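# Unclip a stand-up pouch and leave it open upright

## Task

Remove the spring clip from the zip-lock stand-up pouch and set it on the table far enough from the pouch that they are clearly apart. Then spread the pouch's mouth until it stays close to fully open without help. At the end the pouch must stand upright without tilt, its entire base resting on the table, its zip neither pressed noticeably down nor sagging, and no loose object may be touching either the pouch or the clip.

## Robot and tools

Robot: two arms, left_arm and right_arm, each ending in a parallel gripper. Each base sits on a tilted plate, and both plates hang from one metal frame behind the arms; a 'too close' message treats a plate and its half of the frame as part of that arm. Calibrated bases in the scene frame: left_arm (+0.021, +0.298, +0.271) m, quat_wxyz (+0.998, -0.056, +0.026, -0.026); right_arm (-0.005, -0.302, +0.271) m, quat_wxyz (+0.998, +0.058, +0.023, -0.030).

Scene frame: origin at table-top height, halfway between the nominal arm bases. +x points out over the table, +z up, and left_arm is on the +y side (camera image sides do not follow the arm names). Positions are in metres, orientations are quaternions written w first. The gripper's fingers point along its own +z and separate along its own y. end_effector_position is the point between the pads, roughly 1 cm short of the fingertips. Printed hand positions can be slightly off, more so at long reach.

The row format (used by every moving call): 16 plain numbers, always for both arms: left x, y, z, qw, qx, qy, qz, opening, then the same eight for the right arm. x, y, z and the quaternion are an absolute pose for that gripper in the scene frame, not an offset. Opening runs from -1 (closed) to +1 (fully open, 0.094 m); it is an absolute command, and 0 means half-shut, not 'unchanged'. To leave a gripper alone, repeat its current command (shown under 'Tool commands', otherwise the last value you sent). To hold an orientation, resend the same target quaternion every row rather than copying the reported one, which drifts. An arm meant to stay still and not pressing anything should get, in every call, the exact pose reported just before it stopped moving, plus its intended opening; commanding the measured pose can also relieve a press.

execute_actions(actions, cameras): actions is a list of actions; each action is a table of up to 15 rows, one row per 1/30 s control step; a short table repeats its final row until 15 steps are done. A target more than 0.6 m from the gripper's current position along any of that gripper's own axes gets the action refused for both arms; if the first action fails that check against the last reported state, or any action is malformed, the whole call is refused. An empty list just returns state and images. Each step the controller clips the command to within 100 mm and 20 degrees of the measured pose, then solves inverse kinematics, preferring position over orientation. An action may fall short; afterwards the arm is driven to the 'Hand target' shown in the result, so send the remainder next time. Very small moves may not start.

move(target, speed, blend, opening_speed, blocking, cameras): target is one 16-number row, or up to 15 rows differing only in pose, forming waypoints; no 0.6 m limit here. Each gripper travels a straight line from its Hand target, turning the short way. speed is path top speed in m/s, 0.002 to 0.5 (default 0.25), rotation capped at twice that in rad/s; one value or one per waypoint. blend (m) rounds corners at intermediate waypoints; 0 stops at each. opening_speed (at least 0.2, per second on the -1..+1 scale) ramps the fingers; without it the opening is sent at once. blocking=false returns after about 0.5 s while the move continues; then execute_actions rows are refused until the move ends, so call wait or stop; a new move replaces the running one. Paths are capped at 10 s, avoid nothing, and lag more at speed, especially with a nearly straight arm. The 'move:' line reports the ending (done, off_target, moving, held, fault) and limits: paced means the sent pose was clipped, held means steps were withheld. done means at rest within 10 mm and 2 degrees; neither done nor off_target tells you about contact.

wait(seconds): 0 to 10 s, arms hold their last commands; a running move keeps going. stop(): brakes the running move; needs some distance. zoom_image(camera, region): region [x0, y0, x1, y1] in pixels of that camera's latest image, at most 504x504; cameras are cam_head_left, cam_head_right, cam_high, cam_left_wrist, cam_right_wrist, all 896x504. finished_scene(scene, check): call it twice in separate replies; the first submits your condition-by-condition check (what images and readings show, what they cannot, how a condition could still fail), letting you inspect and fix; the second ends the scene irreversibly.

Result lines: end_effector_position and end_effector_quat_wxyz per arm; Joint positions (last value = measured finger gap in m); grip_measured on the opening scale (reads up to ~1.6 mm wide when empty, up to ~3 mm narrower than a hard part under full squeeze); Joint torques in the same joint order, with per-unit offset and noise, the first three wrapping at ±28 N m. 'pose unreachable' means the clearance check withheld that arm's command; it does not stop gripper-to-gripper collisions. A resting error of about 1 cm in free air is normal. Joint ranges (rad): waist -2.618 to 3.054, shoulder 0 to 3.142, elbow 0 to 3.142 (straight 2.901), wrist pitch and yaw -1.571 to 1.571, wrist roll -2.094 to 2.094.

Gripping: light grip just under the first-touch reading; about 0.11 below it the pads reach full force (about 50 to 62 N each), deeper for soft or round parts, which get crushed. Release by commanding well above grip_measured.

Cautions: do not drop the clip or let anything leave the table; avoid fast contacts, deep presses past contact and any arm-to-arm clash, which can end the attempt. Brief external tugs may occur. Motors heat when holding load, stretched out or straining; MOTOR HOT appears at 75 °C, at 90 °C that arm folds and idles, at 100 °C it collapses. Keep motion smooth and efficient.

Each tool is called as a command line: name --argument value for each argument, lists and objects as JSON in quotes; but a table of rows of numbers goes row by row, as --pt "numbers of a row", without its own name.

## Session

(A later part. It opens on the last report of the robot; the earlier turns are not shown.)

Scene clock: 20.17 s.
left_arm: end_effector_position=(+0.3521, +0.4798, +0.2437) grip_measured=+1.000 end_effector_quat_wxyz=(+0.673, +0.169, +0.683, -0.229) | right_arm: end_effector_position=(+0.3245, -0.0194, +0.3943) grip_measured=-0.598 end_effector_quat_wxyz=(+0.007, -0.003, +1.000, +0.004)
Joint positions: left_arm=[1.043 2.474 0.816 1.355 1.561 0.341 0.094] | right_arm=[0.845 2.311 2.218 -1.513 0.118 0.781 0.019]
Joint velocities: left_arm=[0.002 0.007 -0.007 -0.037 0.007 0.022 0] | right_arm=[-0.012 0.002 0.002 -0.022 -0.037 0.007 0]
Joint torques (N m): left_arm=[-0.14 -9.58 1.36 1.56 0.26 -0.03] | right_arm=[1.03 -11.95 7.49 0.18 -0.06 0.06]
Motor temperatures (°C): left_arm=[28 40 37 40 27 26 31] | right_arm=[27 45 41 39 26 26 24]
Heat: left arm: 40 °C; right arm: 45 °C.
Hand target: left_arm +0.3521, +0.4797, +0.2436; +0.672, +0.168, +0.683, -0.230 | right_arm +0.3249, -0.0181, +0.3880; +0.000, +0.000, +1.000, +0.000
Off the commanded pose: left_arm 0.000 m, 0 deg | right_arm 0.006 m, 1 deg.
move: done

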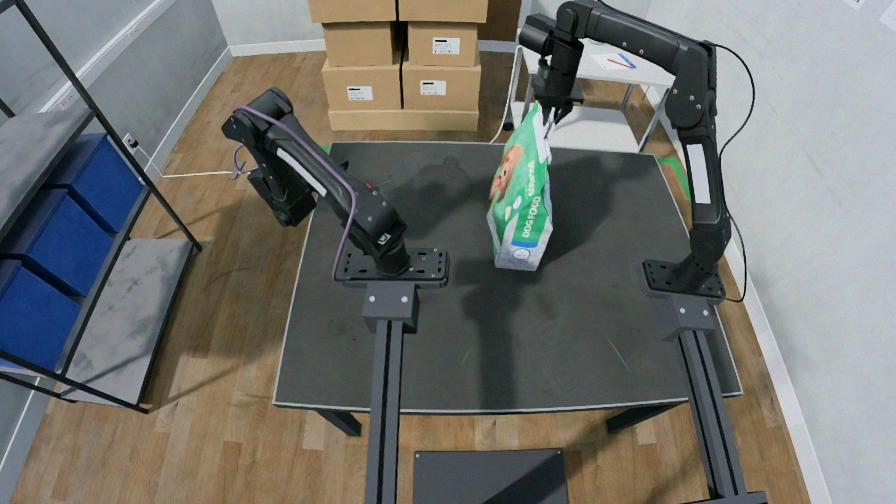

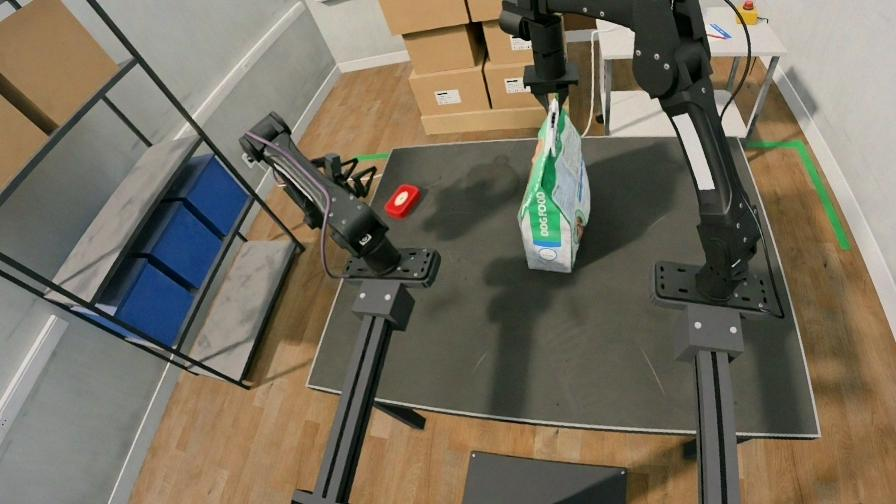

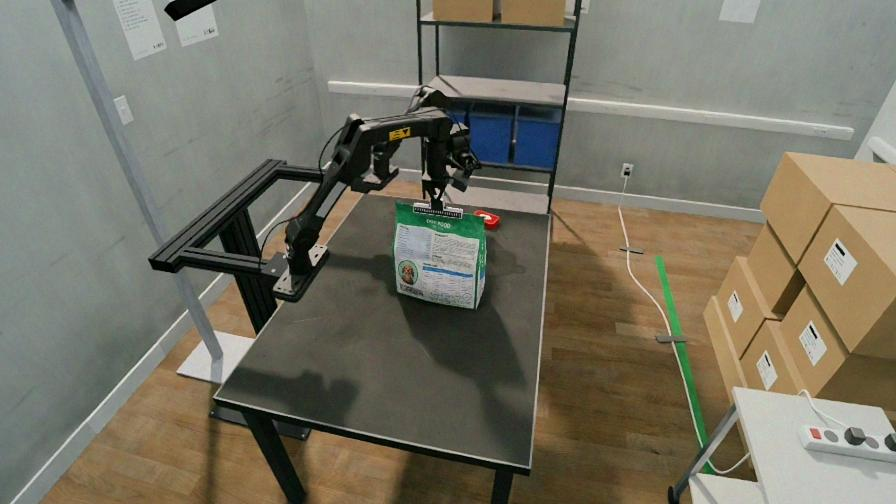

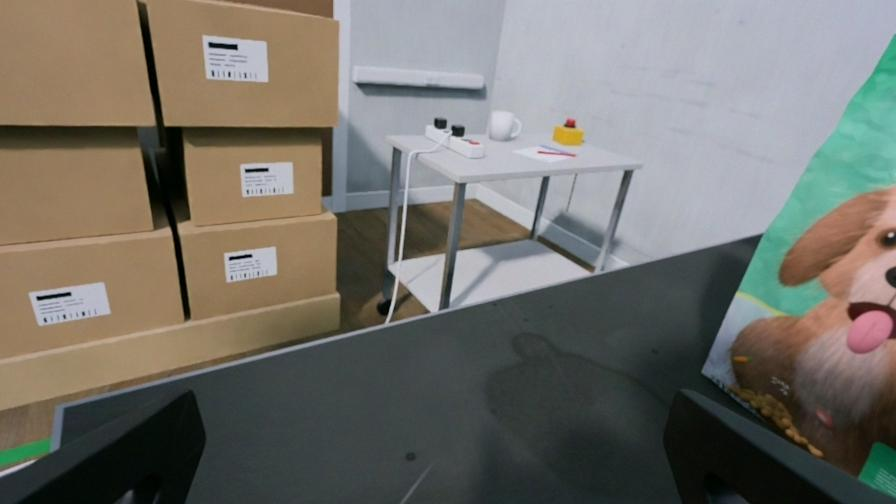

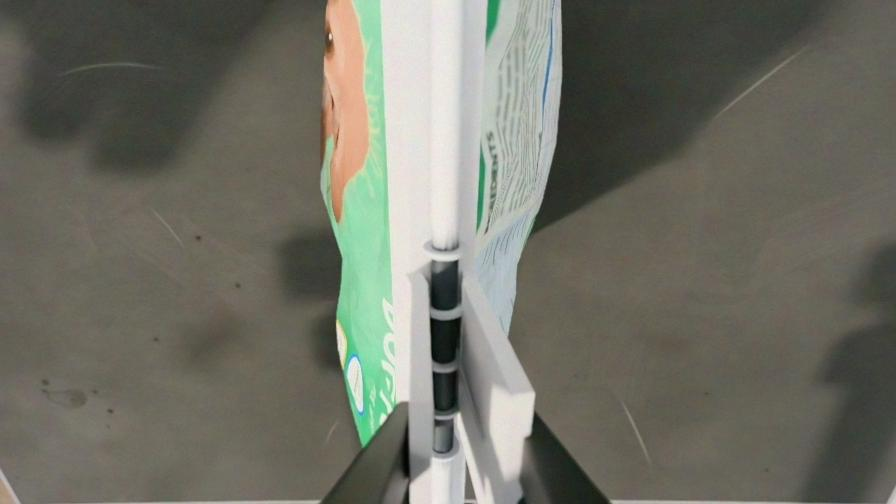

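move --target '[0.3521,0.4797,0.2436,0.673,0.168,0.683,-0.230,1,0.325,-0.018,0.388,0,0,1,0,-1]' --speed 0.08 --opening_speed 0.6 --cameras '["cam_right_wrist","cam_high"]'

zoom_image --camera "cam_high" --region '[390, 170, 500, 250]'

Scene clock: 21.30 s.
left_arm: end_effector_position=(+0.3521, +0.4798, +0.2437) grip_measured=+1.000 end_effector_quat_wxyz=(+0.673, +0.169, +0.683, -0.229) | right_arm: end_effector_position=(+0.3245, -0.0193, +0.3943) grip_measured=-0.637 end_effector_quat_wxyz=(+0.007, -0.002, +1.000, +0.004)
Joint positions: left_arm=[1.043 2.474 0.816 1.355 1.561 0.341 0.094] | right_arm=[0.845 2.311 2.218 -1.513 0.117 0.781 0.017]
Joint velocities: left_arm=[-0.007 -0.032 -0.002 -0.022 0.051 0.007 0] | right_arm=[-0.002 -0.022 -0.007 -0.022 -0.022 -0.066 0.001]
Joint torques (N m): left_arm=[-0.16 -9.55 1.36 1.55 0.26 -0.03] | right_arm=[0.99 -11.96 7.53 0.18 -0.06 0.06]
Motor temperatures (°C): left_arm=[28 40 37 40 27 26 31] | right_arm=[27 45 41 39 26 26 24]
Heat: left arm: 40 °C; right arm: 45 °C.
Hand target: left_arm +0.3521, +0.4797, +0.2436; +0.672, +0.168, +0.683, -0.230 | right_arm +0.3249, -0.0180, +0.3880; +0.000, +0.000, +1.000, +0.000
Off the commanded pose: left_arm 0.000 m, 0 deg | right_arm 0.006 m, 1 deg.
move: done
Images, in order (width x height): cam_high 896x504, cam_right_wrist 896x504.

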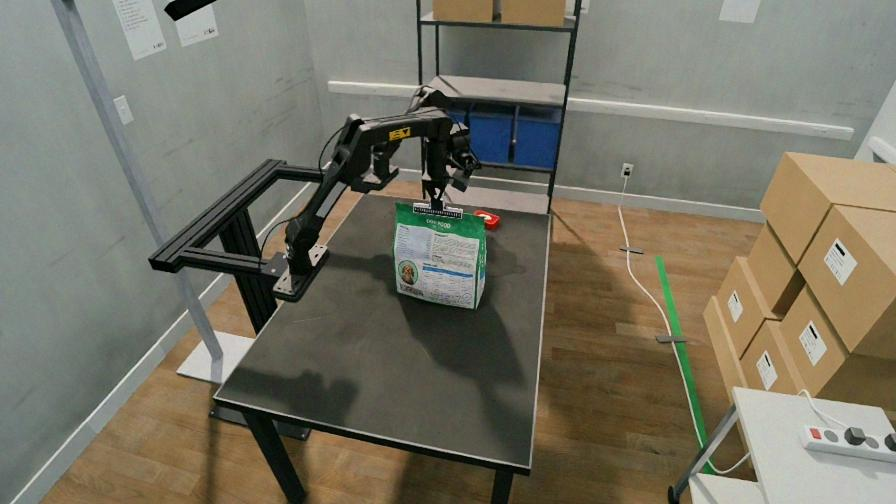

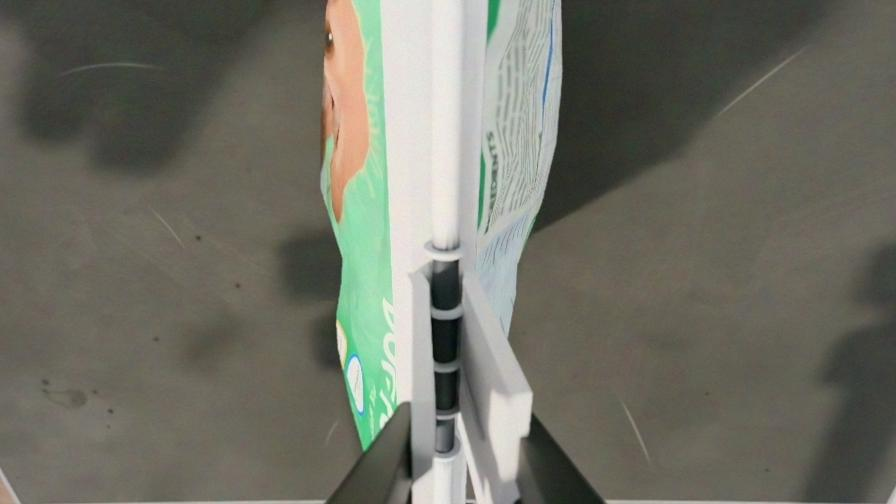

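Scaled by 4.582 from the camera's 896x504 image, which has a finer 1280x720 frame.

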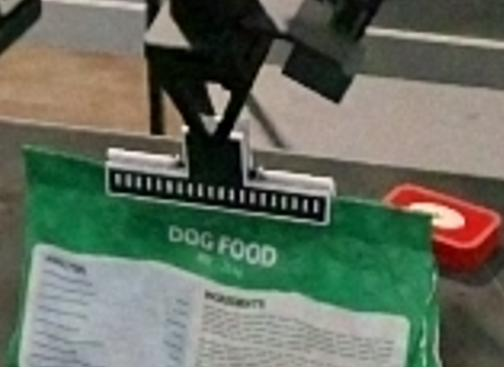

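move --target '[0.3521,0.4797,0.2436,0.673,0.168,0.683,-0.230,1,0.325,-0.018,0.418,0,0,1,0,-1]' --speed 0.05

zoom_image --camera "cam_high" --region '[370, 150, 530, 320]'

zoom_image --camera "cam_head_left" --region '[440, 40, 640, 290]'

Scene clock: 22.50 s.
left_arm: end_effector_position=(+0.3521, +0.4798, +0.2437) grip_measured=+1.000 end_effector_quat_wxyz=(+0.673, +0.169, +0.683, -0.229) | right_arm: end_effector_position=(+0.3254, -0.0204, +0.4063) grip_measured=-0.637 end_effector_quat_wxyz=(+0.008, -0.001, +1.000, +0.005)
Joint positions: left_arm=[1.043 2.474 0.816 1.355 1.561 0.341 0.094] | right_arm=[0.845 2.324 2.288 -1.569 0.117 0.784 0.017]
Joint velocities: left_arm=[-0.007 -0.012 -0.002 0.051 0.081 -0.037 0] | right_arm=[-0.007 0.002 -0.017 -0.007 0.007 0.037 0.001]
Joint torques (N m): left_arm=[-0.16 -9.61 1.36 1.54 0.27 -0.03] | right_arm=[1.61 -14.91 8.31 0.11 -0.05 0.06]
Motor temperatures (°C): left_arm=[28 40 37 40 27 26 31] | right_arm=[27 46 41 38 26 26 25]
Heat: left arm: 40 °C; right arm: 46 °C.
Hand target: left_arm +0.3521, +0.4797, +0.2436; +0.672, +0.168, +0.683, -0.230 | right_arm +0.3245, -0.0185, +0.4174; +0.015, +0.000, +1.000, +0.014
Off the commanded pose: left_arm 0.000 m, 0 deg | right_arm 0.012 m, 1 deg.
joint sent to its limit (right arm) — joint 4 (wrist pitch), lower limit. The joint targets still meet the commanded pose.
move: off_target (right_arm)

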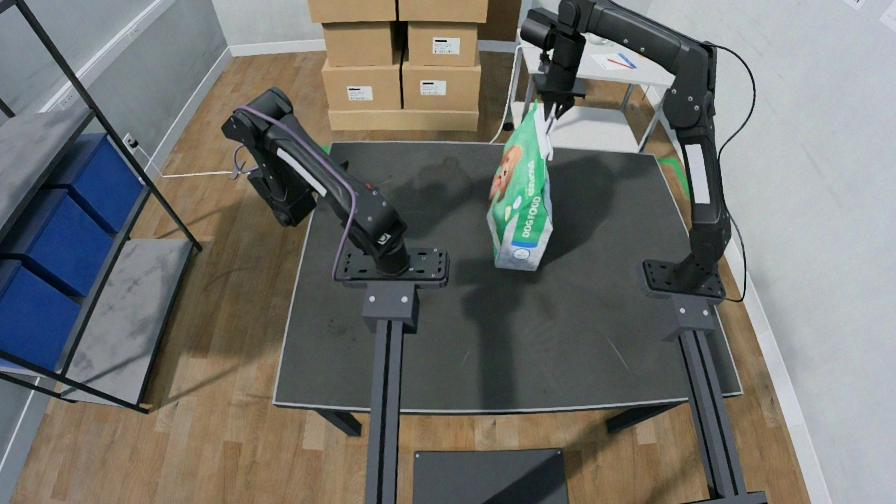

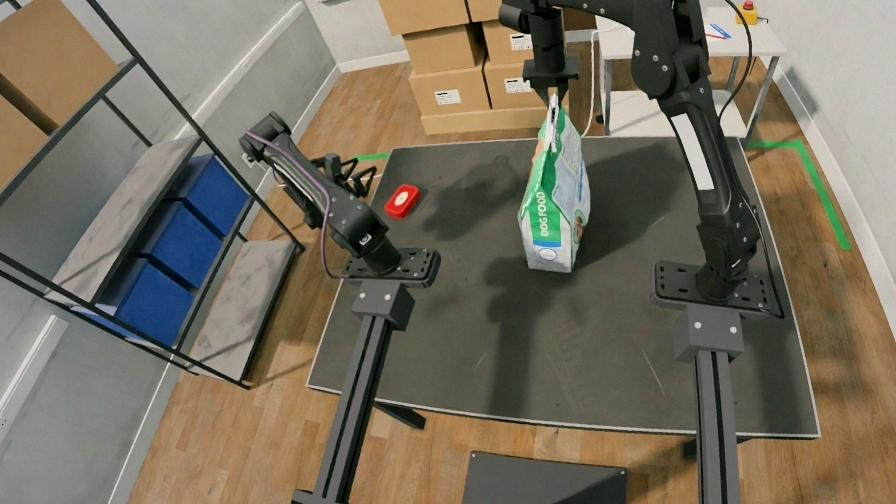

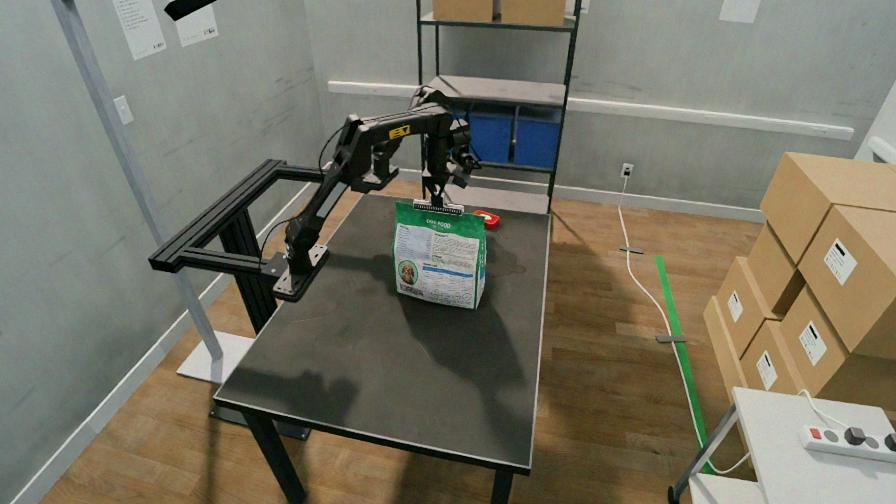

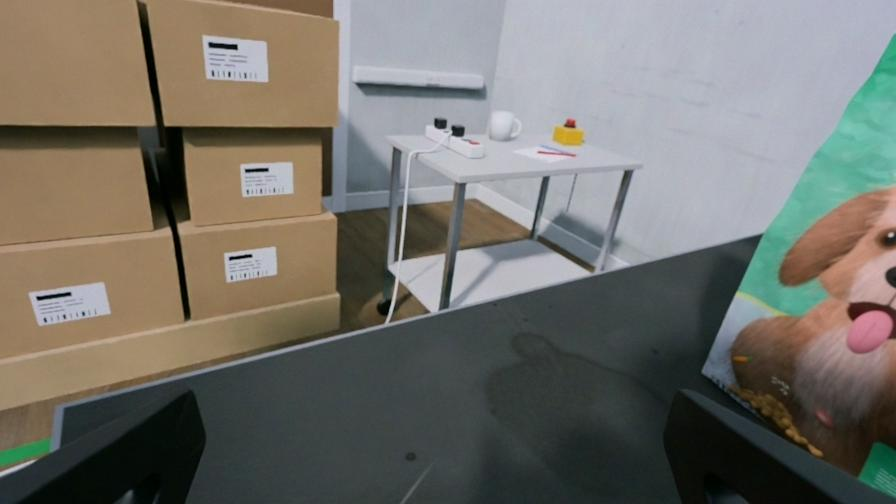

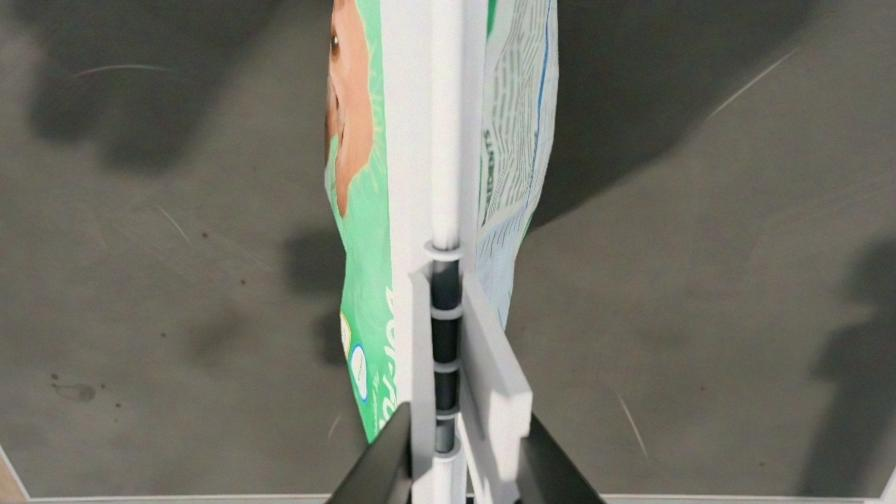

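Scaled by 2.965 from the camera's 896x504 image, which has a finer 1280x720 frame.

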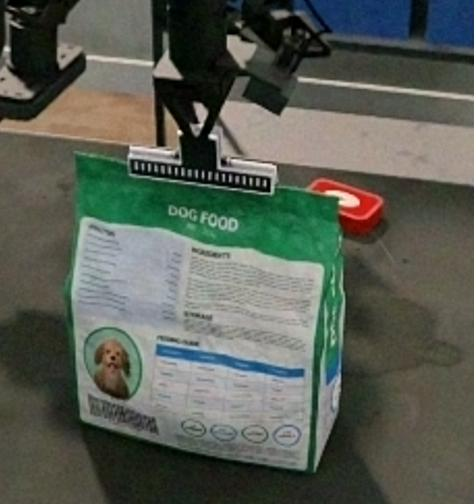

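Scaled by 2.016 from the camera's 896x504 image, which has a finer 1280x720 frame.

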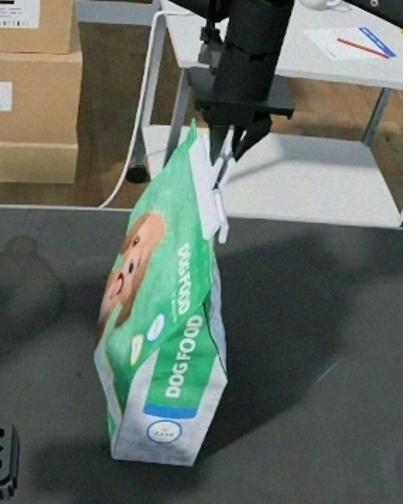

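move --target '[0.3521,0.4797,0.2436,0.673,0.168,0.683,-0.230,1,0.325,-0.02,0.46,0.04,0,1,0,-1]' --speed 0.06

zoom_image --camera "cam_high" --region '[370, 150, 530, 320]'

zoom_image --camera "cam_head_left" --region '[440, 40, 640, 290]'

Scene clock: 24.37 s.
left_arm: end_effector_position=(+0.3521, +0.4798, +0.2437) grip_measured=+1.000 end_effector_quat_wxyz=(+0.673, +0.169, +0.683, -0.229) | right_arm: end_effector_position=(+0.3243, -0.0190, +0.4387) grip_measured=-0.637 end_effector_quat_wxyz=(+0.049, -0.002, +0.999, +0.021)
Joint positions: left_arm=[1.043 2.474 0.816 1.355 1.561 0.341 0.094] | right_arm=[0.871 2.259 2.304 -1.572 0.154 0.797 0.017]
Joint velocities: left_arm=[0.012 -0.012 -0.002 -0.007 0.066 -0.051 0] | right_arm=[-0.012 -0.012 0.002 -0.11 -0.007 -0.066 0]
Joint torques (N m): left_arm=[-0.17 -9.57 1.39 1.54 0.26 -0.03] | right_arm=[1.88 -16.38 8.14 0.33 0.18 0.08]
Motor temperatures (°C): left_arm=[28 40 37 40 27 26 31] | right_arm=[27 46 41 38 25 26 25]
Heat: left arm: 40 °C; right arm: 46 °C.
Hand target: left_arm +0.3521, +0.4797, +0.2436; +0.672, +0.168, +0.683, -0.230 | right_arm +0.3244, -0.0206, +0.4591; +0.072, +0.000, +0.997, +0.032
Off the commanded pose: left_arm 0.000 m, 0 deg | right_arm 0.021 m, 3 deg.
joint sent to its limit (right arm) — joint 4 (wrist pitch), lower limit. The joint targets are off in orientation, not in position.
move: off_target (right_arm)

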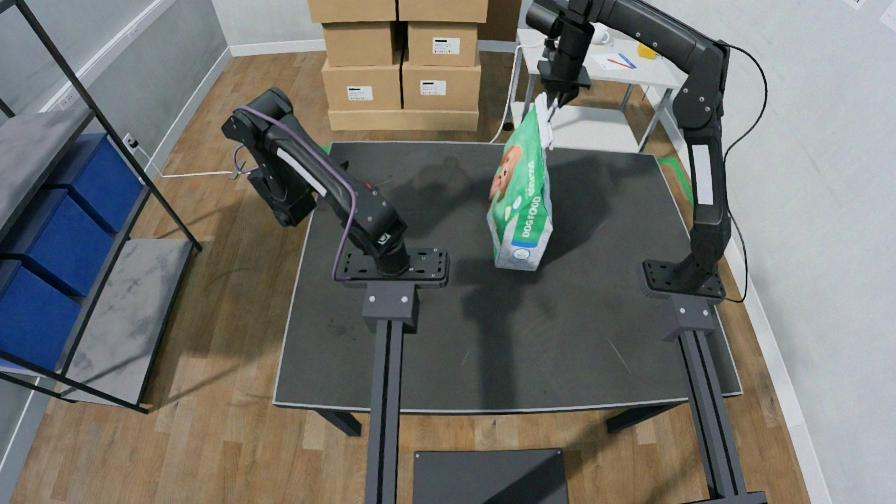

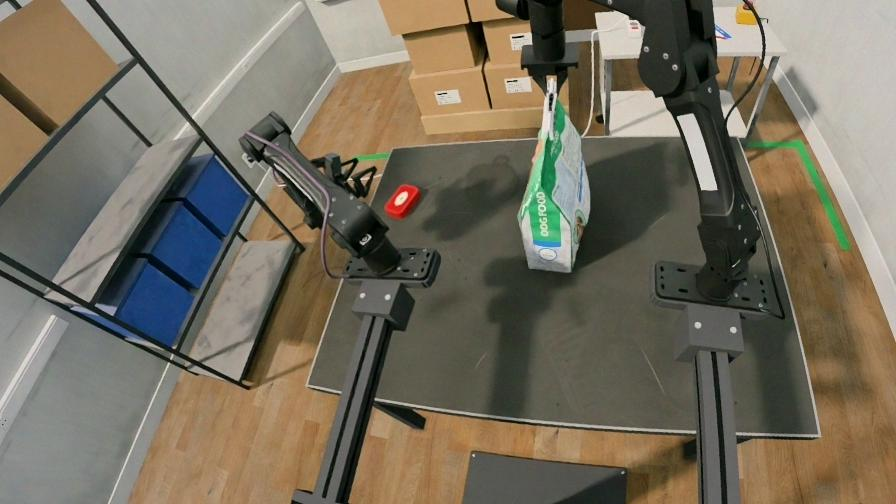

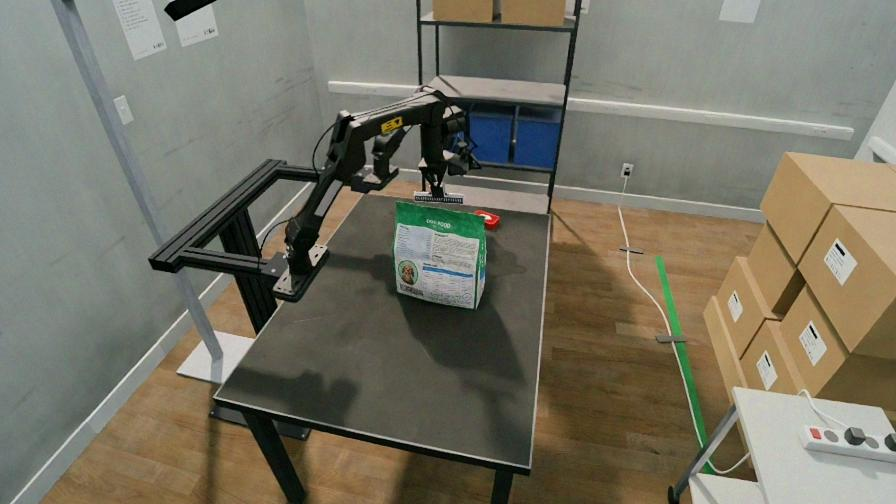

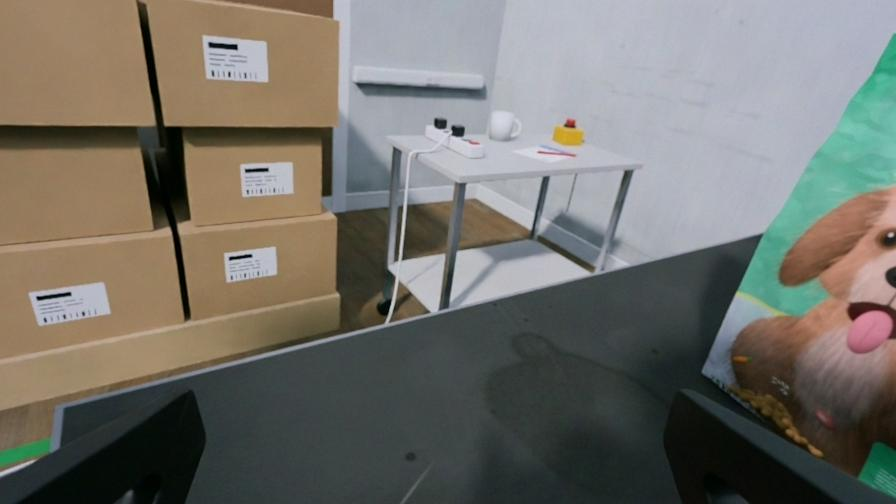

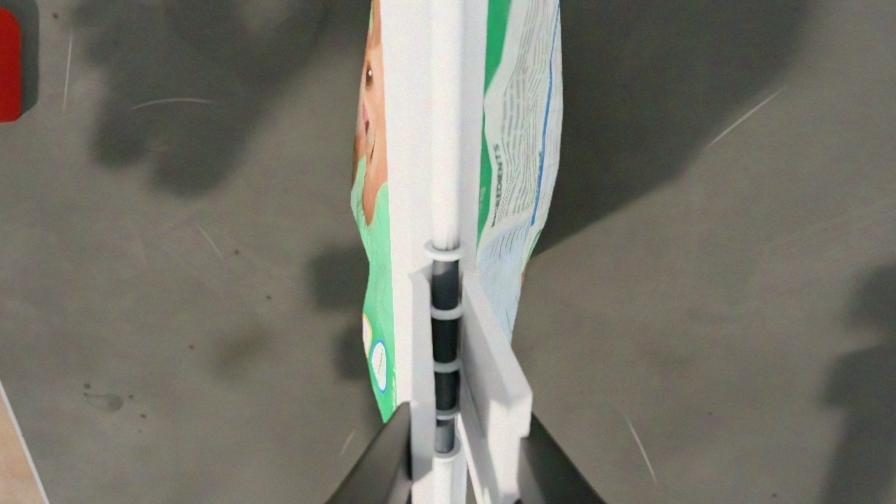

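Scaled by 2.965 from the camera's 896x504 image, which has a finer 1280x720 frame.

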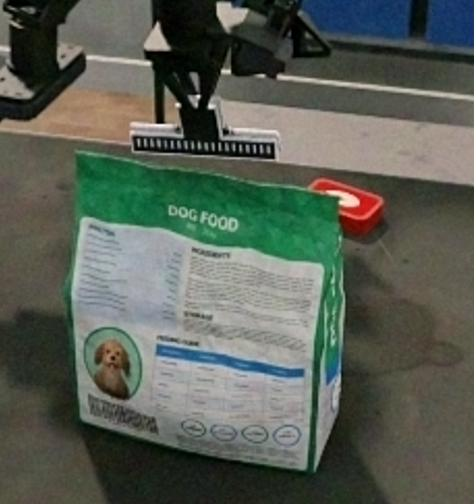

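Scaled by 2.016 from the camera's 896x504 image, which has a finer 1280x720 frame.

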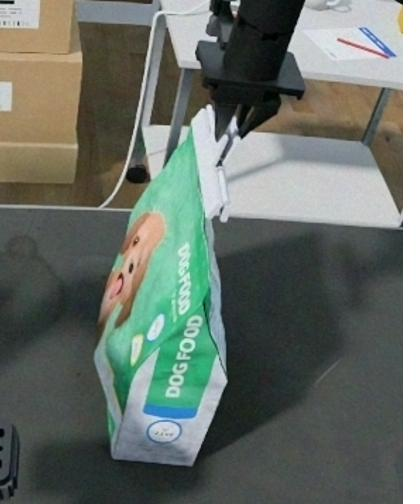

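move --pt "0.3521 0.4797 0.2436 0.673 0.168 0.683 -0.230 1 0.325 -0.02 0.515 0.08 0 0.997 0.04 -1" --pt "0.3521 0.4797 0.2436 0.673 0.168 0.683 -0.230 1 0.31 -0.16 0.5 0.08 0 0.997 0.04 -1" --pt "0.3521 0.4797 0.2436 0.673 0.168 0.683 -0.230 1 0.30 -0.32 0.3 0 0 1 0 -1" --speed 0.15 --blend '[0.01,0.04,0]'

zoom_image --camera "cam_high" --region '[370, 150, 530, 320]'

zoom_image --camera "cam_head_left" --region '[440, 80, 740, 290]'

zoom_image --camera "cam_head_right" --region '[470, 60, 730, 300]'

Scene clock: 28.63 s.
left_arm: end_effector_position=(+0.3521, +0.4798, +0.2437) grip_measured=+1.000 end_effector_quat_wxyz=(+0.673, +0.169, +0.683, -0.229) | right_arm: end_effector_position=(+0.3065, -0.3215, +0.3046) grip_measured=-0.637 end_effector_quat_wxyz=(+0.001, +0.002, +1.000, -0.002)
Joint positions: left_arm=[1.043 2.474 0.816 1.355 1.561 0.341 0.094] | right_arm=[0.078 1.727 1.148 -0.95 0.121 0.021 0.017]
Joint velocities: left_arm=[-0.002 -0.012 -0.007 -0.037 -0.066 -0.066 0] | right_arm=[0.017 -0.007 -0.017 -0.022 -0.037 -0.081 0]
Joint torques (N m): left_arm=[-0.16 -9.55 1.39 1.55 0.27 -0.02] | right_arm=[0.62 -8.05 5.6 0.33 -0.06 -0.01]
Motor temperatures (°C): left_arm=[28 40 37 40 27 26 31] | right_arm=[27 47 41 38 25 26 25]
Heat: left arm: 40 °C; right arm: 47 °C.
Hand target: left_arm +0.3521, +0.4797, +0.2436; +0.672, +0.168, +0.683, -0.230 | right_arm +0.3064, -0.3206, +0.3006; -0.002, +0.000, +1.000, +0.001
Off the commanded pose: left_arm 0.000 m, 0 deg | right_arm 0.008 m, 0 deg.
move: done

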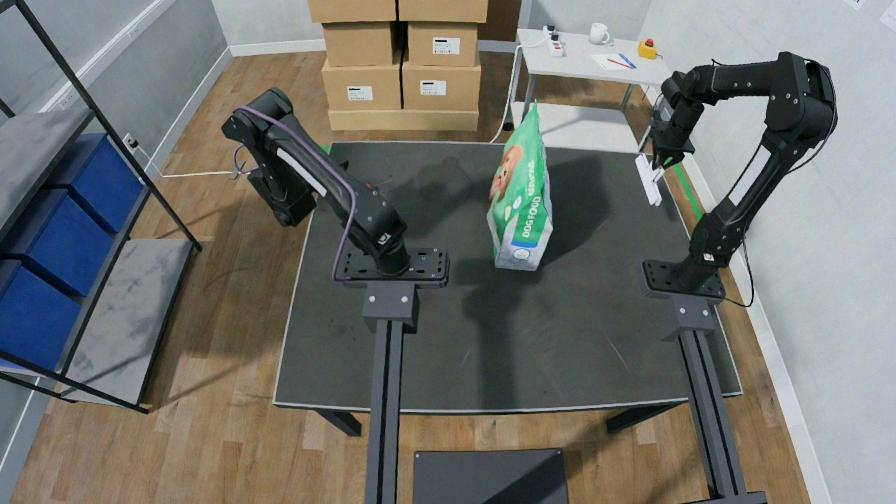

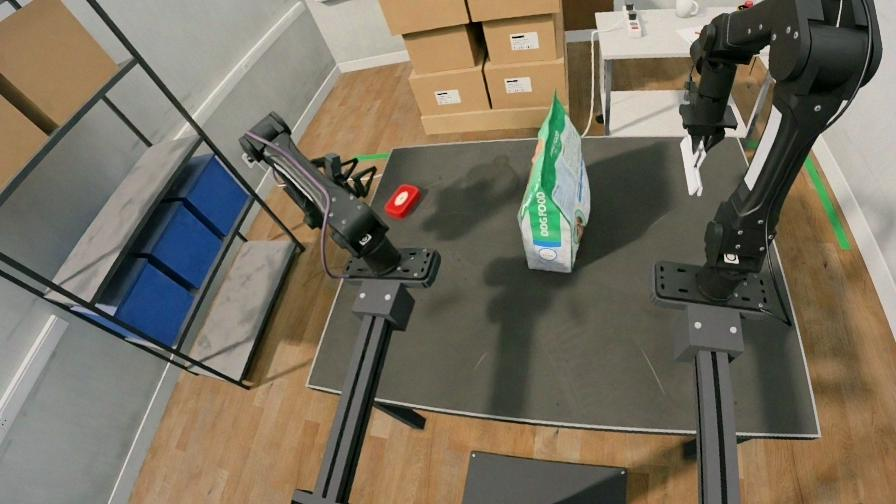

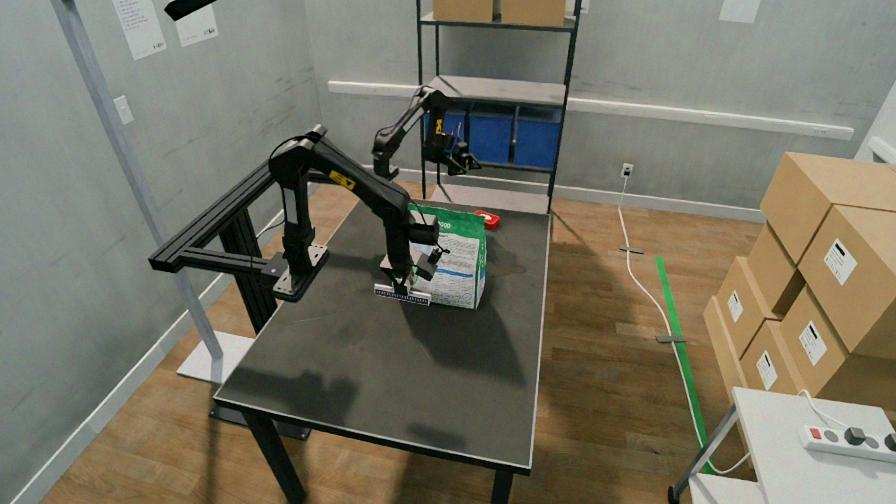

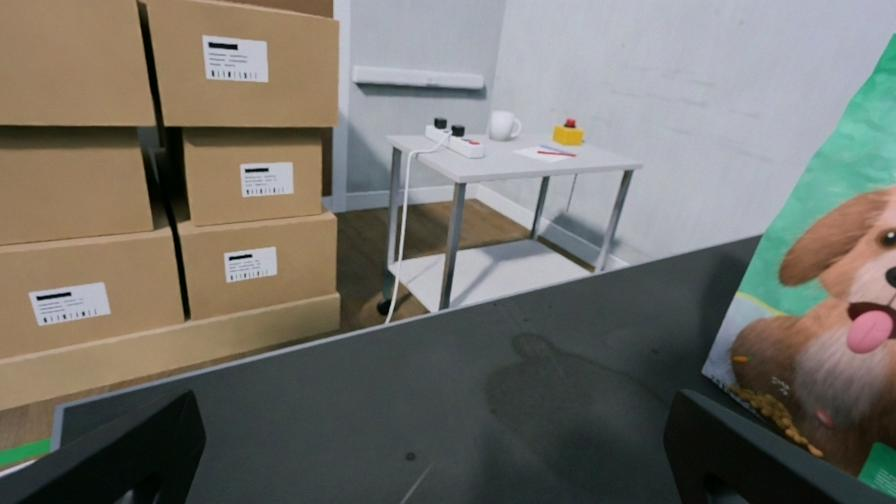

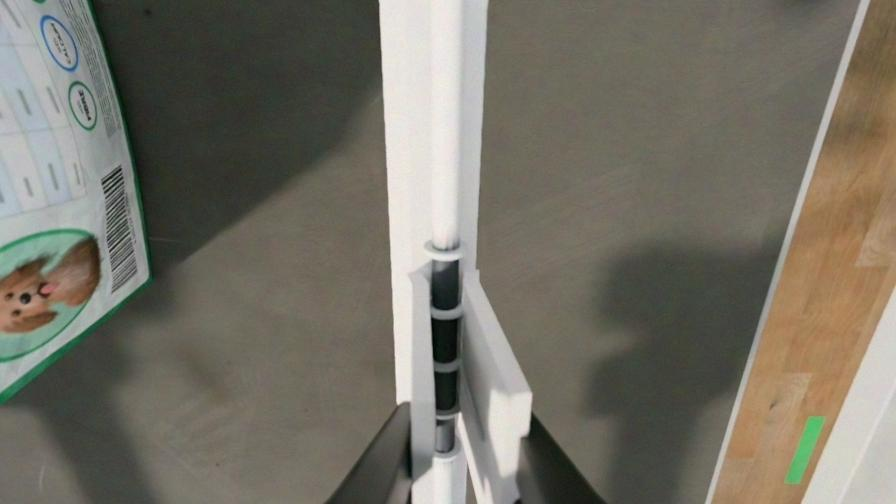

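Scaled by 2.965 from the camera's 896x504 image, which has a finer 1280x720 frame.

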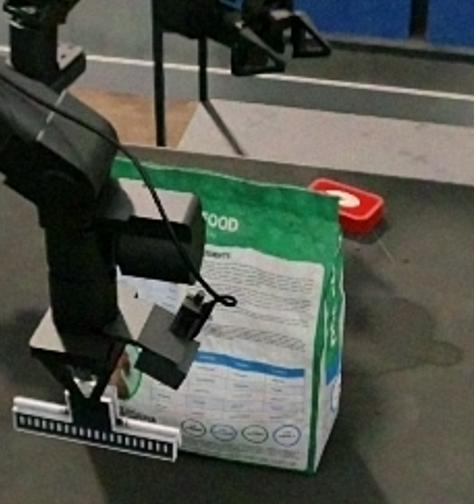

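Scaled by 1.680 from the camera's 896x504 image, which has a finer 1280x720 frame.

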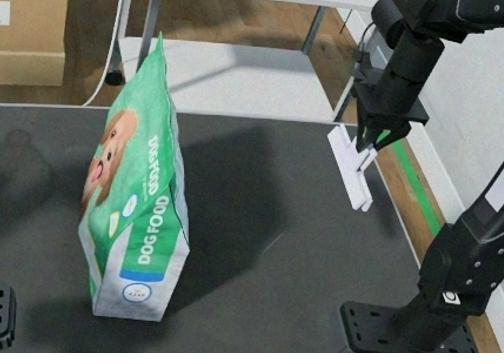

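Scaled by 1.938 from the camera's 896x504 image, which has a finer 1280x720 frame.

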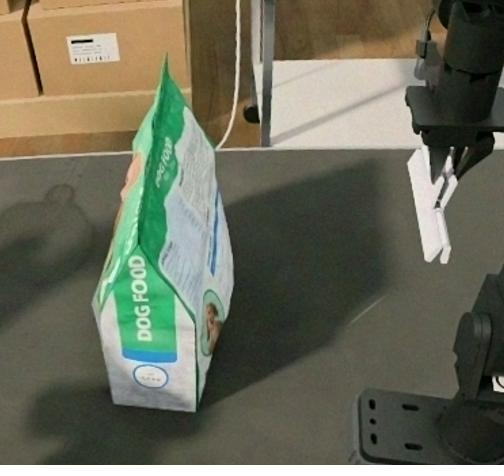

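move --pt "0.3521 0.4797 0.2436 0.673 0.168 0.683 -0.230 1 0.29 -0.36 0.20 0 0 0.906 0.423 -1" --pt "0.3521 0.4797 0.2436 0.673 0.168 0.683 -0.230 1 0.29 -0.36 0.09 0 0 0.906 0.423 -1" --speed 0.15 --blend '[0.02,0]'

zoom_image --camera "cam_high" --region '[340, 180, 520, 340]'

zoom_image --camera "cam_head_left" --region '[560, 80, 780, 290]'

Scene clock: 33.73 s.
left_arm: end_effector_position=(+0.3521, +0.4798, +0.2437) grip_measured=+1.000 end_effector_quat_wxyz=(+0.673, +0.169, +0.683, -0.229) | right_arm: end_effector_position=(+0.2875, -0.3615, +0.0907) grip_measured=-0.639 end_effector_quat_wxyz=(-0.011, -0.001, +0.909, +0.416)
Joint positions: left_arm=[1.043 2.474 0.816 1.355 1.561 0.341 0.094] | right_arm=[-0.534 2.643 1.414 -0.808 -0.601 -0.761 0.017]
Joint velocities: left_arm=[0.022 -0.012 -0.017 0.037 0.022 0.022 0] | right_arm=[-0.002 -0.002 -0.032 -0.022 -0.081 0.037 0.001]
Joint torques (N m): left_arm=[-0.14 -9.58 1.36 1.55 0.26 -0.02] | right_arm=[0.35 -11.19 3.49 -0.95 -0.54 -0.07]
Motor temperatures (°C): left_arm=[28 41 37 40 27 26 30] | right_arm=[27 46 41 38 25 26 25]
Heat: left arm: 41 °C; right arm: 46 °C.
Hand target: left_arm +0.3521, +0.4797, +0.2436; +0.672, +0.168, +0.683, -0.230 | right_arm +0.2904, -0.3607, +0.0879; +0.000, +0.000, +0.906, +0.424
Off the commanded pose: left_arm 0.000 m, 0 deg | right_arm 0.003 m, 2 deg.
move: done

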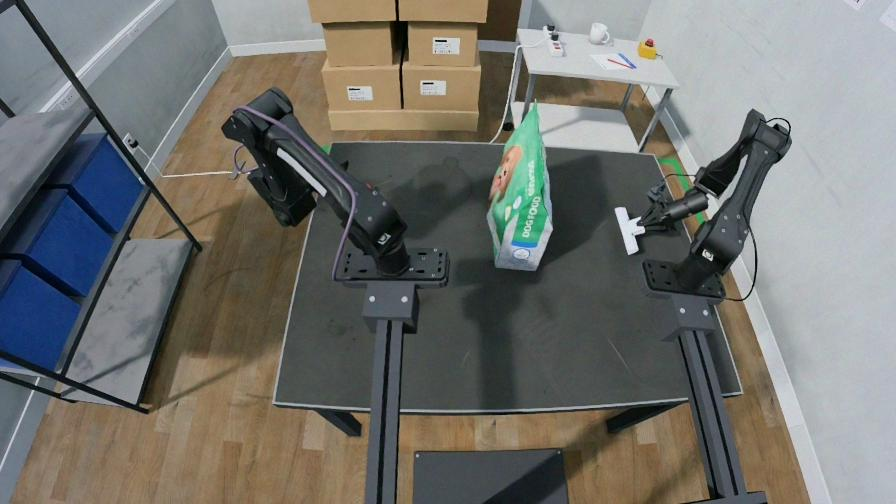

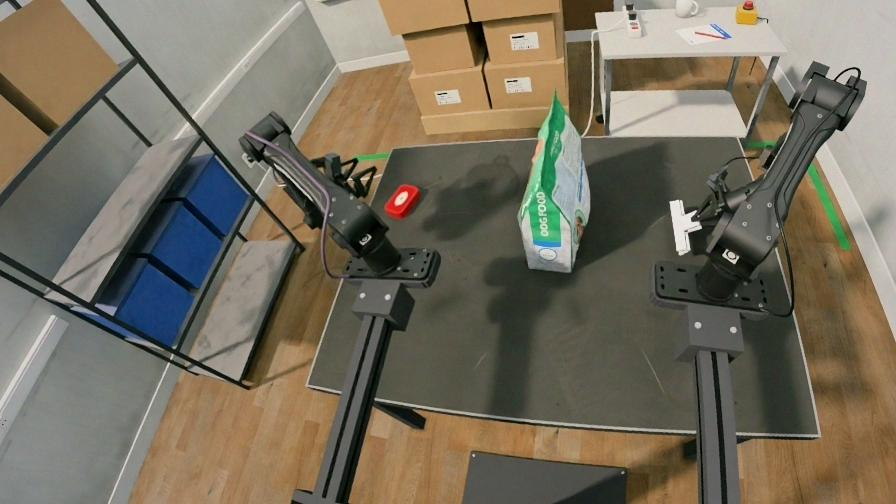

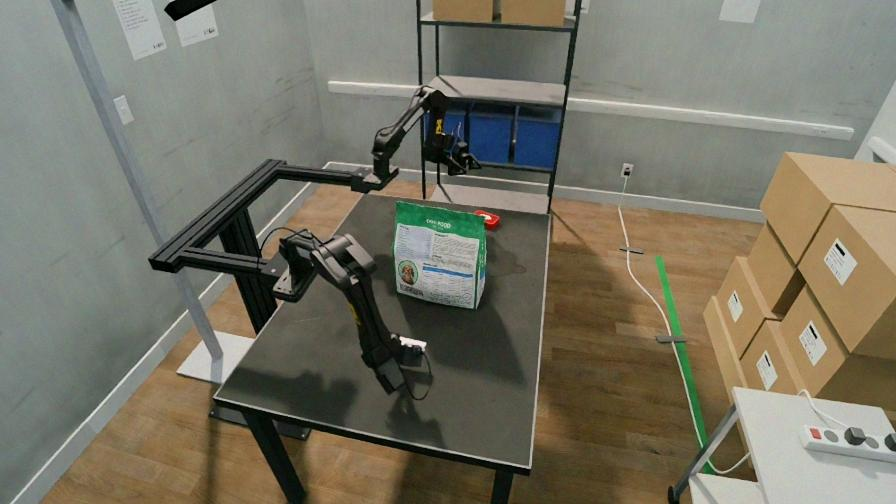

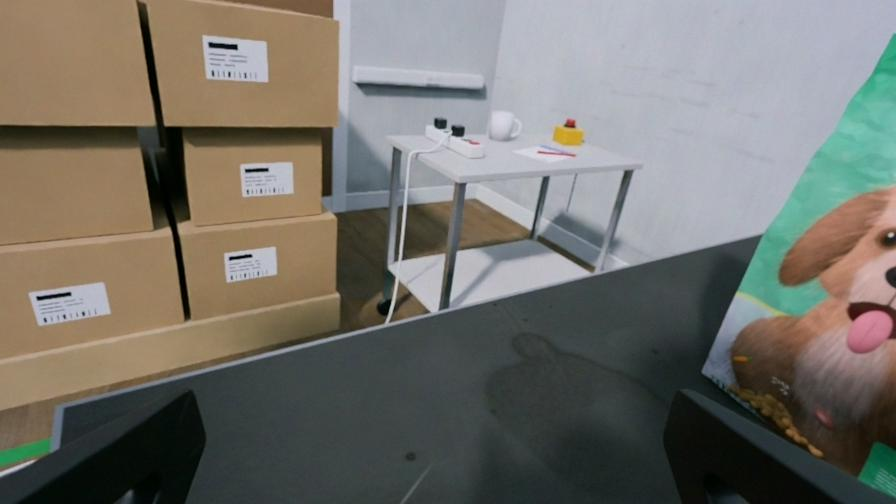

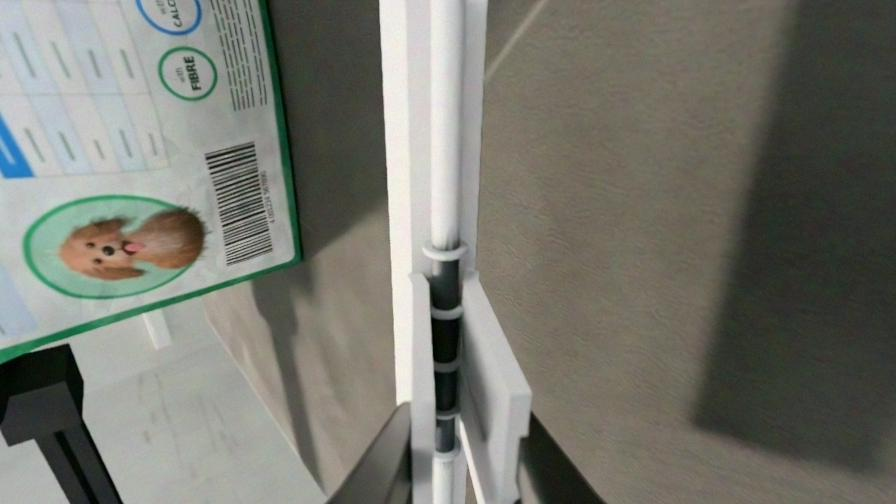

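Scaled by 2.800 from the camera's 896x504 image, which has a finer 1280x720 frame.

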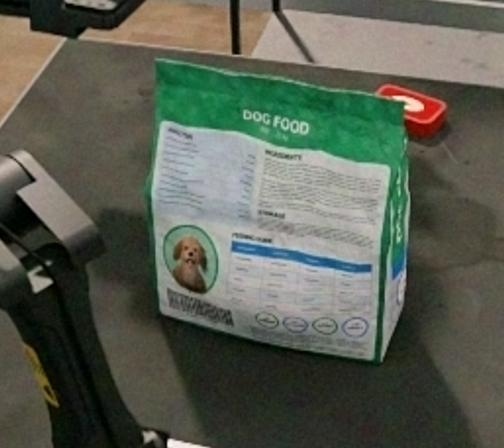

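Scaled by 2.291 from the camera's 896x504 image, which has a finer 1280x720 frame.

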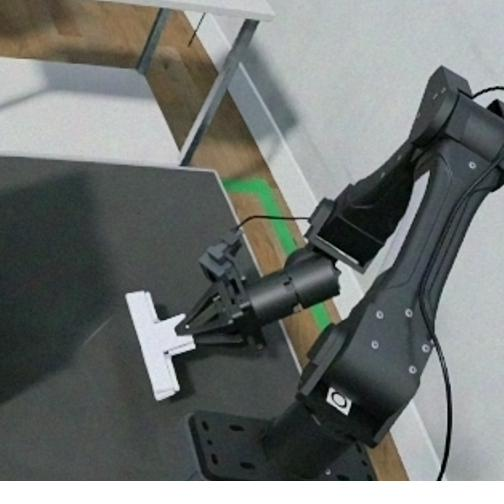

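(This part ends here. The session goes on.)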